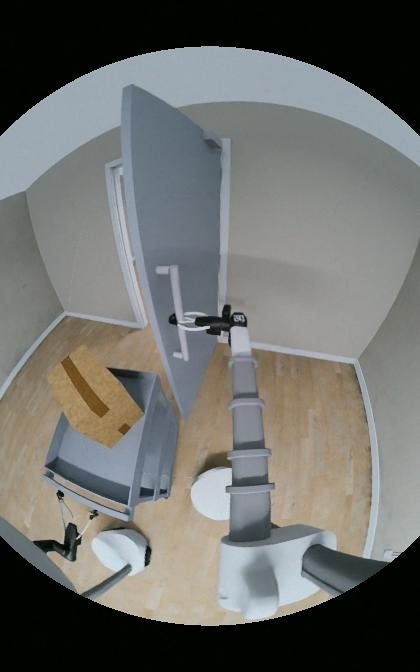

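Request:
move:
  r1: {"base":{"translate_m":0.32},"pace":"slow"}
  blocking: false

Request:
wait:
  seconds: 6

Request:
wait:
  seconds: 0.5
  cameras: ["r1_head_camera", "r1_wrist_camera", "r2_head_left_camera"]

Scene clock: 1084.63 s.
move: r1 moving
r1.base_odometry: x=-2.957 y=+1.975 heading=+0.006
r1.turned_by_wheels: +0.000
r1.turned_by_imu: +0.000
r1.base_tilt: forward=-1.6 right=+1.3
r1.lidar_m: 0.52 2.60 2.69 2.68 3.02 3.49 3.48 2.46 2.07 2.04 0.69 0.57
r1.base_status: translate_m moving
r1.joint_positions: lift_m=+0.685 arm_m=+0.060 wrist_yaw_rad=-0.003 wrist_pitch_rad=+0.004 wrist_roll_rad=+0.002 gripper_m=+0.141
r1.joint_status: not commanded
r1.measured_speeds: translate_m=+0.048 strafe_m=+0.000 rotate_rad=+0.000 lift_m=+0.000 arm_m=+0.000 wrist_yaw_rad=+0.000 wrist_pitch_rad=+0.000 wrist_roll_rad=+0.000
r1.motor_effort: lift_m=+23(23) arm_m=+5(5) wheel_0=+4(6) wheel_1=+3(7) wheel_2=-7(9)
r1.servo_current: wrist_yaw_rad=59(59) wrist_pitch_rad=39(46) wrist_roll_rad=59(72) gripper_m=46(46)
r1.hand_pose: x=+0.5190 y=-0.0882 z=+0.8617 quat_wxyz=(+1.000, +0.001, +0.002, -0.001) (m; r1's base frame)
r1.wrist_depth_mm: - - - - - - - / - - - 564 991 - 878 / - - 627 549 615 960 - / - - 634 549 603 - - / - 580 627 549 603 - - / - 190 - - 186 196 - / 293 297 296 145 300 298 304
r2: as last shown
r2.lidar_m: 0.92 0.45 0.34 0.32 0.41 0.71 3.59 1.82 1.52 1.50 1.69 1.57
r2.motor_effort: lift_m=+15(15) arm_m=-7(7) wheel_0=+17(17) wheel_1=+1(1) wheel_2=+13(13)
r2.servo_current: wrist_yaw_rad=39(72) wrist_pitch_rad=46(46) wrist_roll_rad=46(59) gripper_m=91(104)
r2.contact_limits: arm_m 0
r2.wrist_depth_mm: - - 249 164 236 232 228 / - - 251 165 238 233 229 / - - 251 166 239 233 230 / - - 252 167 240 236 231 / 430 521 252 167 242 236 233 / 392 500 186 171 183 237 234 / 399 462 256 - 244 236 235
pictures: none

Scene clock: 1088.60 s.
earlier move: r1 done
r1.base_odometry: x=-2.650 y=+1.977 heading=+0.006
r1.turned_by_wheels: +0.000
r1.turned_by_imu: -0.001
r1.base_tilt: forward=-1.6 right=+1.3
r1.lidar_m: 0.50 2.26 2.63 2.63 2.96 3.78 3.76 2.54 2.11 0.59 0.52 0.57
r1.base_status: done
r1.joint_positions: lift_m=+0.685 arm_m=+0.060 wrist_yaw_rad=-0.003 wrist_pitch_rad=+0.004 wrist_roll_rad=+0.002 gripper_m=+0.141
r1.joint_status: not commanded
r1.measured_speeds: all 0
r1.motor_effort: lift_m=+23(23) arm_m=+5(5) wheel_0=+2(8) wheel_1=+2(7) wheel_2=-3(9)
r1.servo_current: wrist_yaw_rad=46(65) wrist_pitch_rad=46(52) wrist_roll_rad=46(72) gripper_m=39(46)
r1.hand_pose: x=+0.5190 y=-0.0882 z=+0.8617 quat_wxyz=(+1.000, +0.001, +0.002, -0.001) (m; r1's base frame)
r1.wrist_depth_mm: - - - - - 654 - / - - - 580 699 691 676 / - - 627 549 597 691 - / - - 627 554 591 707 - / - 488 640 559 591 - - / - 193 - - 183 196 - / 294 296 297 144 298 298 298
r2.base_odometry: x=-1.988 y=-1.932 heading=-2.059
r2.turned_by_wheels: +0.000
r2.turned_by_imu: +0.001
r2.base_tilt: forward=-0.7 right=+0.1
r2.lidar_m: 0.91 0.51 0.41 0.54 0.54 4.26 3.59 1.81 1.50 1.47 1.67 1.58
r2.base_status: not commanded
r2.joint_positions: lift_m=+0.910 arm_m=+0.380 wrist_yaw_rad=+1.365 wrist_pitch_rad=+0.002 wrist_roll_rad=+0.002 gripper_m=-0.019
r2.joint_status: not commanded
r2.measured_speeds: all 0
r2.motor_effort: lift_m=+15(15) arm_m=-6(7) wheel_0=+17(17) wheel_1=+1(1) wheel_2=+13(13)
r2.servo_current: wrist_yaw_rad=52(72) wrist_pitch_rad=39(52) wrist_roll_rad=46(59) gripper_m=98(104)
r2.contact_limits: arm_m 0
r2.hand_pose: x=+0.6954 y=+0.2645 z=+1.0880 quat_wxyz=(+0.776, +0.000, +0.001, +0.631) (m; r2's base frame)
r2.wrist_depth_mm: - - 248 165 238 233 228 / - - 249 165 237 233 229 / - - 251 166 239 235 230 / - - 252 168 242 236 232 / - 427 254 167 243 236 233 / - 413 187 171 183 237 234 / 654 404 257 - 244 237 236
wait: 3.97 of 6 s (r1 has come to rest)
pictures: none

Scene clock: 1089.10 s.
r1.base_odometry: x=-2.650 y=+1.977 heading=+0.006
r1.turned_by_wheels: +0.000
r1.turned_by_imu: +0.000
r1.base_tilt: forward=-1.6 right=+1.3
r1.lidar_m: 0.51 2.30 2.64 2.63 2.96 3.79 3.77 2.55 2.11 0.57 0.52 0.56
r1.base_status: done
r1.joint_positions: lift_m=+0.685 arm_m=+0.060 wrist_yaw_rad=-0.003 wrist_pitch_rad=+0.004 wrist_roll_rad=+0.002 gripper_m=+0.141
r1.joint_status: not commanded
r1.measured_speeds: all 0
r1.motor_effort: lift_m=+23(23) arm_m=+5(5) wheel_0=+2(8) wheel_1=+2(7) wheel_2=-3(9)
r1.servo_current: wrist_yaw_rad=46(65) wrist_pitch_rad=33(52) wrist_roll_rad=52(72) gripper_m=33(46)
r1.hand_pose: x=+0.5190 y=-0.0882 z=+0.8617 quat_wxyz=(+1.000, +0.001, +0.002, -0.001) (m; r1's base frame)
r1.wrist_depth_mm: - - - - - 654 - / - - - 569 691 699 668 / - - 634 549 603 699 - / - - 627 554 597 707 - / - 488 640 559 585 - - / - 194 - - 186 196 - / 297 296 298 144 296 298 300
r2.base_odometry: x=-1.988 y=-1.932 heading=-2.059
r2.turned_by_wheels: +0.000
r2.turned_by_imu: +0.000
r2.base_tilt: forward=-0.7 right=+0.1
r2.lidar_m: 0.94 0.53 0.38 0.54 0.56 4.28 3.59 1.83 1.50 1.51 1.68 1.57
r2.base_status: not commanded
r2.joint_positions: lift_m=+0.910 arm_m=+0.380 wrist_yaw_rad=+1.365 wrist_pitch_rad=+0.002 wrist_roll_rad=+0.002 gripper_m=-0.019
r2.joint_status: not commanded
r2.measured_speeds: all 0
r2.motor_effort: lift_m=+15(15) arm_m=-6(7) wheel_0=+17(17) wheel_1=+0(1) wheel_2=+13(13)
r2.servo_current: wrist_yaw_rad=46(72) wrist_pitch_rad=46(52) wrist_roll_rad=39(59) gripper_m=104(104)
r2.contact_limits: arm_m 0
r2.hand_pose: x=+0.6954 y=+0.2645 z=+1.0880 quat_wxyz=(+0.776, +0.000, +0.001, +0.631) (m; r2's base frame)
r2.wrist_depth_mm: - - 249 165 237 232 227 / - - 249 166 238 232 228 / - - 250 166 239 234 229 / - - 251 168 241 236 231 / - 427 254 167 242 236 233 / - 410 187 171 183 237 235 / 654 402 258 - 243 236 235
wait: 0.50 s; at rest by 0.27 s
pictures: r1_head_camera, r1_wrist_camera, r2_head_left_camera
Images, in order (width x height): r1_head_camera 420x560, r1_wrist_camera 616x392, r2_head_left_camera 420x672.

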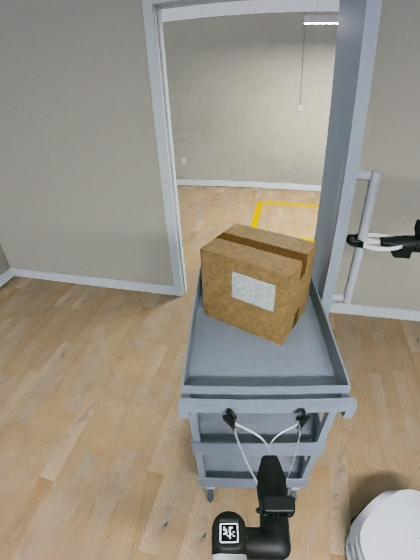

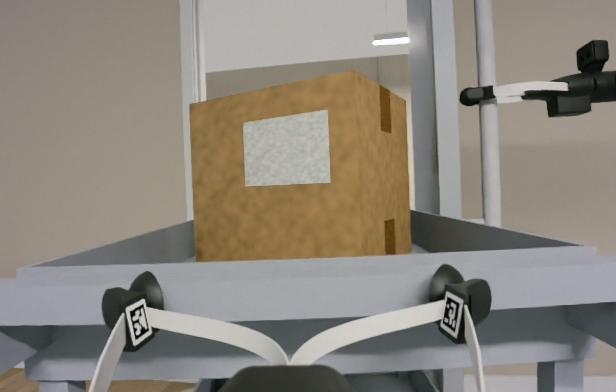

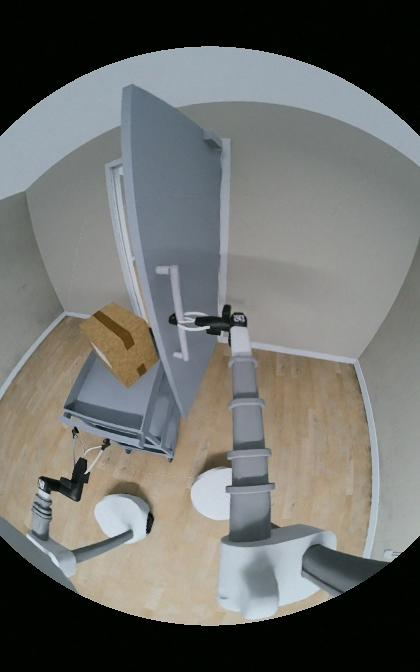

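Request:
move:
  r1: {"base":{"translate_m":-0.03,"strafe_m":0.10}}
  blocking: false

Request:
wait:
  seconds: 2

Request:
move:
  r1: {"base":{"rotate_rad":-0.2}}
  blocking: false

Request:
wait:
  seconds: 1.2

Request:
move:
  r1: {"base":{"translate_m":0.2},"pace":"slow"}
  blocking: false

Request:
wait:
  seconds: 5

Request:
wait:
  seconds: 0.5
  cameras: ["r1_head_camera", "r1_wrist_camera", "r2_head_left_camera"]

Scene clock: 1108.10 s.
move: r1 moving
r1.base_odometry: x=-2.659 y=+2.008 heading=+0.007
r1.turned_by_wheels: +0.000
r1.turned_by_imu: +0.000
r1.base_tilt: forward=-1.6 right=+1.3
r1.lidar_m: 0.51 2.27 2.61 2.60 2.91 3.78 3.79 2.57 2.16 0.62 0.57 0.58
r1.base_status: translate_m moving; strafe_m moving
r1.joint_positions: lift_m=+0.685 arm_m=+0.060 wrist_yaw_rad=-0.003 wrist_pitch_rad=+0.004 wrist_roll_rad=+0.002 gripper_m=+0.141
r1.joint_status: not commanded
r1.measured_speeds: translate_m=-0.036 strafe_m=+0.118 rotate_rad=+0.002 lift_m=+0.000 arm_m=+0.000 wrist_yaw_rad=+0.000 wrist_pitch_rad=+0.000 wrist_roll_rad=+0.000
r1.motor_effort: lift_m=+23(23) arm_m=+5(5) wheel_0=-11(11) wheel_1=+8(8) wheel_2=+3(3)
r1.servo_current: wrist_yaw_rad=26(59) wrist_pitch_rad=46(52) wrist_roll_rad=39(59) gripper_m=33(46)
r1.hand_pose: x=+0.5190 y=-0.0882 z=+0.8617 quat_wxyz=(+1.000, +0.001, +0.002, -0.001) (m; r1's base frame)
r1.wrist_depth_mm: - - - - - 668 - / - - - - 591 699 683 / - - 647 574 544 707 - / - - 647 585 585 715 - / - 462 640 585 535 - - / - 193 - - 183 193 - / 273 304 306 143 306 306 307
r2: as last shown
r2.base_tilt: forward=-0.7 right=+0.0
r2.lidar_m: 0.96 0.47 0.39 0.55 0.56 4.28 3.59 1.84 1.53 1.47 1.72 1.57
r2.motor_effort: lift_m=+15(15) arm_m=-6(7) wheel_0=+16(17) wheel_1=+1(1) wheel_2=+13(13)
r2.servo_current: wrist_yaw_rad=52(59) wrist_pitch_rad=52(52) wrist_roll_rad=39(52) gripper_m=98(98)
r2.contact_limits: arm_m 0
r2.wrist_depth_mm: - - 249 165 238 233 228 / - - 249 165 238 233 229 / - - 251 166 240 235 230 / - - 253 168 241 235 230 / - 427 254 166 242 236 232 / - 410 187 171 183 237 233 / 661 402 257 - 244 236 234
pictures: none

Scene clock: 1109.17 s.
earlier move: r1 done
r1.base_odometry: x=-2.681 y=+2.077 heading=+0.007
r1.turned_by_wheels: +0.000
r1.turned_by_imu: +0.000
r1.base_tilt: forward=-1.6 right=+1.3
r1.lidar_m: 0.55 2.32 2.52 2.54 2.87 3.75 3.71 2.64 2.21 0.71 0.62 0.59
r1.base_status: done
r1.joint_positions: lift_m=+0.685 arm_m=+0.060 wrist_yaw_rad=-0.003 wrist_pitch_rad=+0.004 wrist_roll_rad=+0.002 gripper_m=+0.141
r1.joint_status: not commanded
r1.measured_speeds: all 0
r1.motor_effort: lift_m=+23(23) arm_m=+4(5) wheel_0=-2(11) wheel_1=+3(8) wheel_2=+1(6)
r1.servo_current: wrist_yaw_rad=33(65) wrist_pitch_rad=39(52) wrist_roll_rad=52(65) gripper_m=46(46)
r1.hand_pose: x=+0.5190 y=-0.0882 z=+0.8617 quat_wxyz=(+1.000, +0.001, +0.002, -0.001) (m; r1's base frame)
r1.wrist_depth_mm: - - - - - - - / - - - - 597 691 715 / - - 1863 640 569 699 - / - - 1863 654 569 691 - / - - 517 668 574 - - / - 209 176 - 187 193 - / - 1756 336 143 329 699 -
r2.base_odometry: x=-1.988 y=-1.932 heading=-2.059
r2.turned_by_wheels: +0.000
r2.turned_by_imu: +0.000
r2.base_tilt: forward=-0.6 right=+0.1
r2.lidar_m: 0.95 0.50 0.41 0.56 0.64 4.28 3.55 1.83 1.51 1.51 1.70 1.53
r2.base_status: not commanded
r2.joint_positions: lift_m=+0.910 arm_m=+0.380 wrist_yaw_rad=+1.365 wrist_pitch_rad=+0.002 wrist_roll_rad=+0.002 gripper_m=-0.019
r2.joint_status: not commanded
r2.measured_speeds: all 0
r2.motor_effort: lift_m=+15(15) arm_m=-6(7) wheel_0=+16(17) wheel_1=+1(1) wheel_2=+13(13)
r2.servo_current: wrist_yaw_rad=65(65) wrist_pitch_rad=46(52) wrist_roll_rad=46(59) gripper_m=104(104)
r2.contact_limits: arm_m 0
r2.hand_pose: x=+0.6954 y=+0.2645 z=+1.0880 quat_wxyz=(+0.776, +0.000, +0.001, +0.631) (m; r2's base frame)
r2.wrist_depth_mm: - - 248 164 236 232 228 / - - 249 165 237 233 229 / - - 250 166 239 233 230 / - - 252 168 241 235 231 / - 427 254 167 243 236 232 / - 413 187 171 183 236 234 / 661 404 256 - 244 237 235
wait: 1.07 of 2 s (r1 has come to rest)
pictures: none

Scene clock: 1109.67 s.
move: r1 moving
r1.base_odometry: x=-2.681 y=+2.077 heading=-0.176
r1.turned_by_wheels: -0.183
r1.turned_by_imu: -0.184
r1.base_tilt: forward=-1.6 right=+1.3
r1.lidar_m: 0.54 2.16 2.62 2.53 2.65 3.72 3.81 3.07 2.27 2.19 0.64 0.61
r1.base_status: rotate_rad moving
r1.joint_positions: lift_m=+0.685 arm_m=+0.060 wrist_yaw_rad=-0.002 wrist_pitch_rad=+0.004 wrist_roll_rad=+0.002 gripper_m=+0.141
r1.joint_status: not commanded
r1.measured_speeds: translate_m=+0.000 strafe_m=+0.001 rotate_rad=-0.293 lift_m=+0.000 arm_m=+0.000 wrist_yaw_rad=+0.000 wrist_pitch_rad=+0.000 wrist_roll_rad=+0.000
r1.motor_effort: lift_m=+23(23) arm_m=+4(5) wheel_0=+4(8) wheel_1=+2(7) wheel_2=+2(7)
r1.servo_current: wrist_yaw_rad=59(59) wrist_pitch_rad=33(46) wrist_roll_rad=78(78) gripper_m=39(46)
r1.hand_pose: x=+0.5190 y=-0.0881 z=+0.8617 quat_wxyz=(+1.000, +0.001, +0.002, -0.001) (m; r1's base frame)
r1.wrist_depth_mm: - - - - 809 - 683 / - 1808 - - 778 798 715 / - 1756 647 597 798 - - / - 683 640 603 809 - - / - 554 647 603 - - - / - 194 - - 187 196 - / 319 327 340 143 - 394 -
r2: as last shown
r2.base_tilt: forward=-0.7 right=+0.0
r2.lidar_m: 0.92 0.50 0.39 0.49 0.64 4.29 3.59 1.83 1.50 1.48 1.67 1.55
r2.servo_current: wrist_yaw_rad=39(65) wrist_pitch_rad=46(46) wrist_roll_rad=46(59) gripper_m=98(104)
r2.contact_limits: arm_m 0
r2.wrist_depth_mm: - - 248 165 236 232 227 / - - 249 165 237 232 229 / - - 252 165 239 234 229 / - - 252 168 240 235 231 / - 430 254 167 242 237 232 / - 413 187 171 183 237 234 / 661 399 257 - 244 236 235
pictures: none

Scene clock: 1110.10 s.
earlier move: r1 done
r1.base_odometry: x=-2.681 y=+2.077 heading=-0.193
r1.turned_by_wheels: -0.017
r1.turned_by_imu: -0.017
r1.base_tilt: forward=-1.6 right=+1.3
r1.lidar_m: 0.54 2.12 2.62 2.53 2.62 3.66 3.82 3.12 2.27 2.18 0.62 0.61
r1.base_status: done
r1.joint_positions: lift_m=+0.685 arm_m=+0.060 wrist_yaw_rad=-0.002 wrist_pitch_rad=+0.004 wrist_roll_rad=+0.002 gripper_m=+0.141
r1.joint_status: not commanded
r1.measured_speeds: all 0
r1.motor_effort: lift_m=+23(23) arm_m=+4(5) wheel_0=+1(8) wheel_1=+0(7) wheel_2=+0(7)
r1.servo_current: wrist_yaw_rad=52(65) wrist_pitch_rad=46(46) wrist_roll_rad=46(78) gripper_m=46(46)
r1.hand_pose: x=+0.5190 y=-0.0881 z=+0.8617 quat_wxyz=(+1.000, +0.001, +0.002, -0.001) (m; r1's base frame)
r1.wrist_depth_mm: - - - - 809 - 676 / - - - - 788 809 732 / - 676 621 597 820 - - / - 676 627 591 820 - - / - 654 621 603 - - - / - 193 176 - 187 194 - / 317 327 342 143 - 402 -
r2.base_odometry: x=-1.988 y=-1.932 heading=-2.059
r2.turned_by_wheels: +0.000
r2.turned_by_imu: +0.000
r2.base_tilt: forward=-0.6 right=+0.1
r2.lidar_m: 0.92 0.49 0.39 0.54 0.62 4.27 3.56 1.82 1.49 1.51 1.67 1.57
r2.base_status: not commanded
r2.joint_positions: lift_m=+0.910 arm_m=+0.380 wrist_yaw_rad=+1.365 wrist_pitch_rad=+0.002 wrist_roll_rad=+0.002 gripper_m=-0.019
r2.joint_status: not commanded
r2.measured_speeds: all 0
r2.motor_effort: lift_m=+15(15) arm_m=-6(7) wheel_0=+17(17) wheel_1=+0(1) wheel_2=+13(13)
r2.servo_current: wrist_yaw_rad=52(65) wrist_pitch_rad=39(46) wrist_roll_rad=59(65) gripper_m=85(104)
r2.contact_limits: arm_m 0
r2.hand_pose: x=+0.6954 y=+0.2645 z=+1.0880 quat_wxyz=(+0.776, +0.000, +0.001, +0.631) (m; r2's base frame)
r2.wrist_depth_mm: - - 248 165 237 232 229 / - - 249 165 239 233 229 / - - 250 166 239 235 230 / - - 251 168 240 235 231 / - 430 253 167 242 237 232 / - 410 187 171 183 238 234 / 654 404 256 - 243 237 236
wait: 0.43 of 1.2 s (r1 has come to rest)
pictures: none

Scene clock: 1110.60 s.
move: r1 moving
r1.base_odometry: x=-2.669 y=+2.074 heading=-0.193
r1.turned_by_wheels: +0.000
r1.turned_by_imu: +0.000
r1.base_tilt: forward=-1.6 right=+1.3
r1.lidar_m: 0.52 2.15 2.63 2.52 2.63 3.63 3.86 3.11 2.29 2.17 0.62 0.59
r1.base_status: translate_m moving
r1.joint_positions: lift_m=+0.685 arm_m=+0.060 wrist_yaw_rad=-0.002 wrist_pitch_rad=+0.004 wrist_roll_rad=+0.002 gripper_m=+0.141
r1.joint_status: not commanded
r1.measured_speeds: translate_m=+0.048 strafe_m=+0.000 rotate_rad=+0.001 lift_m=+0.000 arm_m=+0.000 wrist_yaw_rad=+0.000 wrist_pitch_rad=+0.000 wrist_roll_rad=+0.000
r1.motor_effort: lift_m=+23(23) arm_m=+4(5) wheel_0=+2(5) wheel_1=+3(6) wheel_2=-5(5)
r1.servo_current: wrist_yaw_rad=59(72) wrist_pitch_rad=46(52) wrist_roll_rad=46(59) gripper_m=39(46)
r1.hand_pose: x=+0.5190 y=-0.0881 z=+0.8617 quat_wxyz=(+1.000, +0.001, +0.002, -0.001) (m; r1's base frame)
r1.wrist_depth_mm: - - - - 798 - 668 / - - - - 788 798 723 / - 668 621 585 809 - - / - 676 615 585 798 - - / 394 661 621 585 - - - / - 193 - - 188 194 - / 306 319 332 143 - 394 -
r2: as last shown
r2.base_tilt: forward=-0.7 right=+0.0
r2.lidar_m: 0.92 0.51 0.40 0.50 0.64 4.29 3.55 1.82 1.51 1.50 1.68 1.57
r2.motor_effort: lift_m=+15(15) arm_m=-6(7) wheel_0=+16(17) wheel_1=+1(1) wheel_2=+13(13)
r2.servo_current: wrist_yaw_rad=52(65) wrist_pitch_rad=46(46) wrist_roll_rad=46(59) gripper_m=98(98)
r2.contact_limits: arm_m 0
r2.wrist_depth_mm: - - 249 165 237 232 227 / - - 249 165 237 232 229 / - - 252 166 239 235 229 / - - 251 167 241 236 231 / - 430 254 167 242 238 233 / - 415 187 172 183 237 235 / 654 402 258 - 244 238 235
pictures: none

Scene clock: 1113.37 s.
earlier move: r1 done
r1.base_odometry: x=-2.485 y=+2.039 heading=-0.193
r1.turned_by_wheels: +0.000
r1.turned_by_imu: +0.000
r1.base_tilt: forward=-1.6 right=+1.3
r1.lidar_m: 0.51 0.51 2.61 2.52 2.65 3.63 4.07 3.10 2.28 0.59 0.54 0.60
r1.base_status: done
r1.joint_positions: lift_m=+0.685 arm_m=+0.060 wrist_yaw_rad=-0.002 wrist_pitch_rad=+0.004 wrist_roll_rad=+0.002 gripper_m=+0.141
r1.joint_status: not commanded
r1.measured_speeds: all 0
r1.motor_effort: lift_m=+23(23) arm_m=+4(5) wheel_0=+4(8) wheel_1=+2(7) wheel_2=-1(15)
r1.servo_current: wrist_yaw_rad=46(72) wrist_pitch_rad=39(52) wrist_roll_rad=39(65) gripper_m=39(52)
r1.hand_pose: x=+0.5190 y=-0.0880 z=+0.8617 quat_wxyz=(+1.000, +0.001, +0.002, -0.001) (m; r1's base frame)
r1.wrist_depth_mm: - - - - 549 609 - / - - - - 569 603 603 / - 640 569 564 580 615 - / - 640 574 559 554 621 - / 452 621 585 559 - - - / - 193 - - 187 194 - / 286 294 303 143 325 338 -
r2.base_odometry: x=-1.988 y=-1.932 heading=-2.059
r2.turned_by_wheels: +0.000
r2.turned_by_imu: +0.000
r2.base_tilt: forward=-0.7 right=+0.0
r2.lidar_m: 0.95 0.50 0.51 0.54 0.55 4.27 3.59 1.82 1.50 1.49 1.68 1.57
r2.base_status: not commanded
r2.joint_positions: lift_m=+0.910 arm_m=+0.380 wrist_yaw_rad=+1.365 wrist_pitch_rad=+0.002 wrist_roll_rad=+0.002 gripper_m=-0.019
r2.joint_status: not commanded
r2.measured_speeds: all 0
r2.motor_effort: lift_m=+15(15) arm_m=-6(7) wheel_0=+16(17) wheel_1=+0(1) wheel_2=+13(13)
r2.servo_current: wrist_yaw_rad=52(65) wrist_pitch_rad=39(52) wrist_roll_rad=52(59) gripper_m=98(104)
r2.contact_limits: arm_m 0
r2.hand_pose: x=+0.6954 y=+0.2645 z=+1.0880 quat_wxyz=(+0.776, +0.000, +0.001, +0.631) (m; r2's base frame)
r2.wrist_depth_mm: - - 248 165 237 232 228 / - - 250 166 238 232 229 / - - 250 166 240 234 230 / - - 251 168 241 236 231 / - - 254 167 243 236 233 / - - 187 171 183 237 234 / - 564 256 - 244 236 236
wait: 2.77 of 5 s (r1 has come to rest)
pictures: none

Scene clock: 1113.87 s.
r1.base_odometry: x=-2.485 y=+2.039 heading=-0.193
r1.turned_by_wheels: +0.000
r1.turned_by_imu: +0.000
r1.base_tilt: forward=-1.6 right=+1.3
r1.lidar_m: 0.52 0.53 2.62 2.52 2.63 3.66 4.05 3.13 2.27 0.55 0.51 0.59
r1.base_status: done
r1.joint_positions: lift_m=+0.685 arm_m=+0.060 wrist_yaw_rad=-0.002 wrist_pitch_rad=+0.004 wrist_roll_rad=+0.002 gripper_m=+0.141
r1.joint_status: not commanded
r1.measured_speeds: all 0
r1.motor_effort: lift_m=+23(23) arm_m=+4(5) wheel_0=+4(8) wheel_1=+3(7) wheel_2=-1(15)
r1.servo_current: wrist_yaw_rad=59(72) wrist_pitch_rad=46(52) wrist_roll_rad=59(65) gripper_m=46(52)
r1.hand_pose: x=+0.5190 y=-0.0880 z=+0.8617 quat_wxyz=(+1.000, +0.001, +0.002, -0.001) (m; r1's base frame)
r1.wrist_depth_mm: - - - - 549 603 - / - - - - 564 609 603 / - 640 574 574 580 615 - / - 640 580 564 554 621 - / 449 627 580 564 - - - / - 194 - - 187 193 - / 287 294 301 143 325 340 -
r2.base_odometry: x=-1.988 y=-1.932 heading=-2.059
r2.turned_by_wheels: +0.000
r2.turned_by_imu: +0.000
r2.base_tilt: forward=-0.7 right=+0.0
r2.lidar_m: 0.97 0.50 0.51 0.53 0.56 4.26 3.57 1.84 1.50 1.49 1.68 1.58
r2.base_status: not commanded
r2.joint_positions: lift_m=+0.910 arm_m=+0.380 wrist_yaw_rad=+1.365 wrist_pitch_rad=+0.002 wrist_roll_rad=+0.002 gripper_m=-0.019
r2.joint_status: not commanded
r2.measured_speeds: all 0
r2.motor_effort: lift_m=+15(15) arm_m=-6(7) wheel_0=+16(17) wheel_1=+0(1) wheel_2=+13(13)
r2.servo_current: wrist_yaw_rad=46(65) wrist_pitch_rad=33(52) wrist_roll_rad=59(59) gripper_m=91(104)
r2.contact_limits: arm_m 0
r2.hand_pose: x=+0.6954 y=+0.2645 z=+1.0880 quat_wxyz=(+0.776, +0.000, +0.001, +0.631) (m; r2's base frame)
r2.wrist_depth_mm: - - 248 165 236 232 228 / - - 250 166 238 233 229 / - - 251 166 239 234 230 / - - 251 168 241 236 232 / - - 254 167 242 236 233 / - - 187 171 183 236 234 / - 569 256 - 244 237 235
wait: 0.50 s; at rest by 0.27 s
pictures: r1_head_camera, r1_wrist_camera, r2_head_left_camera
Images, in order (width x height): r1_head_camera 420x560, r1_wrist_camera 616x392, r2_head_left_camera 420x672.

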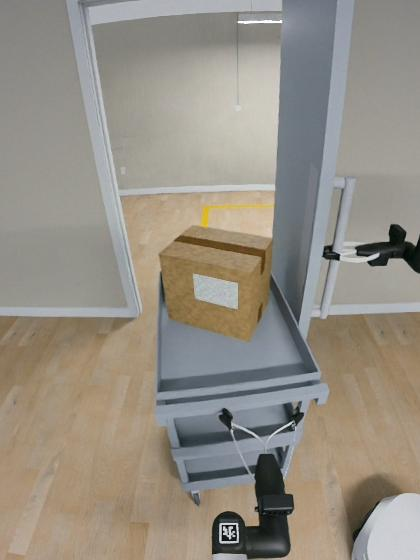

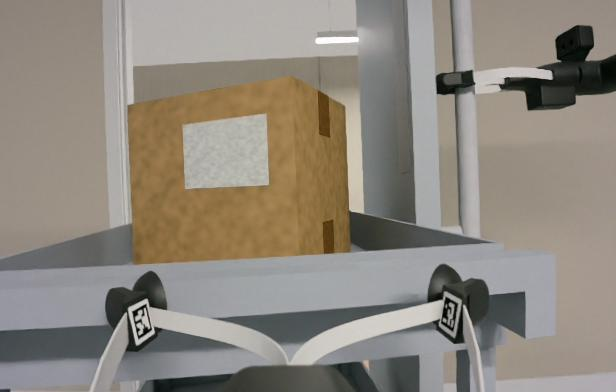

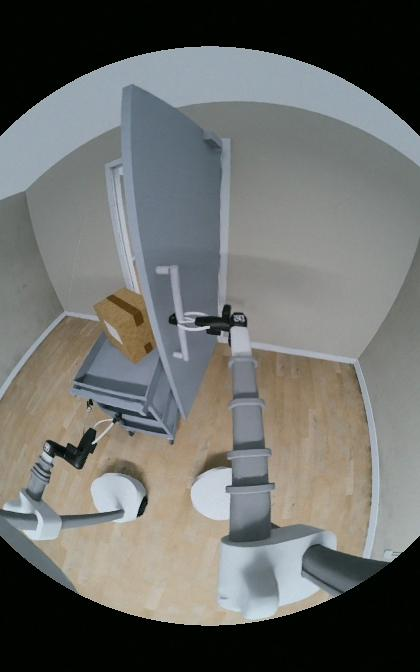

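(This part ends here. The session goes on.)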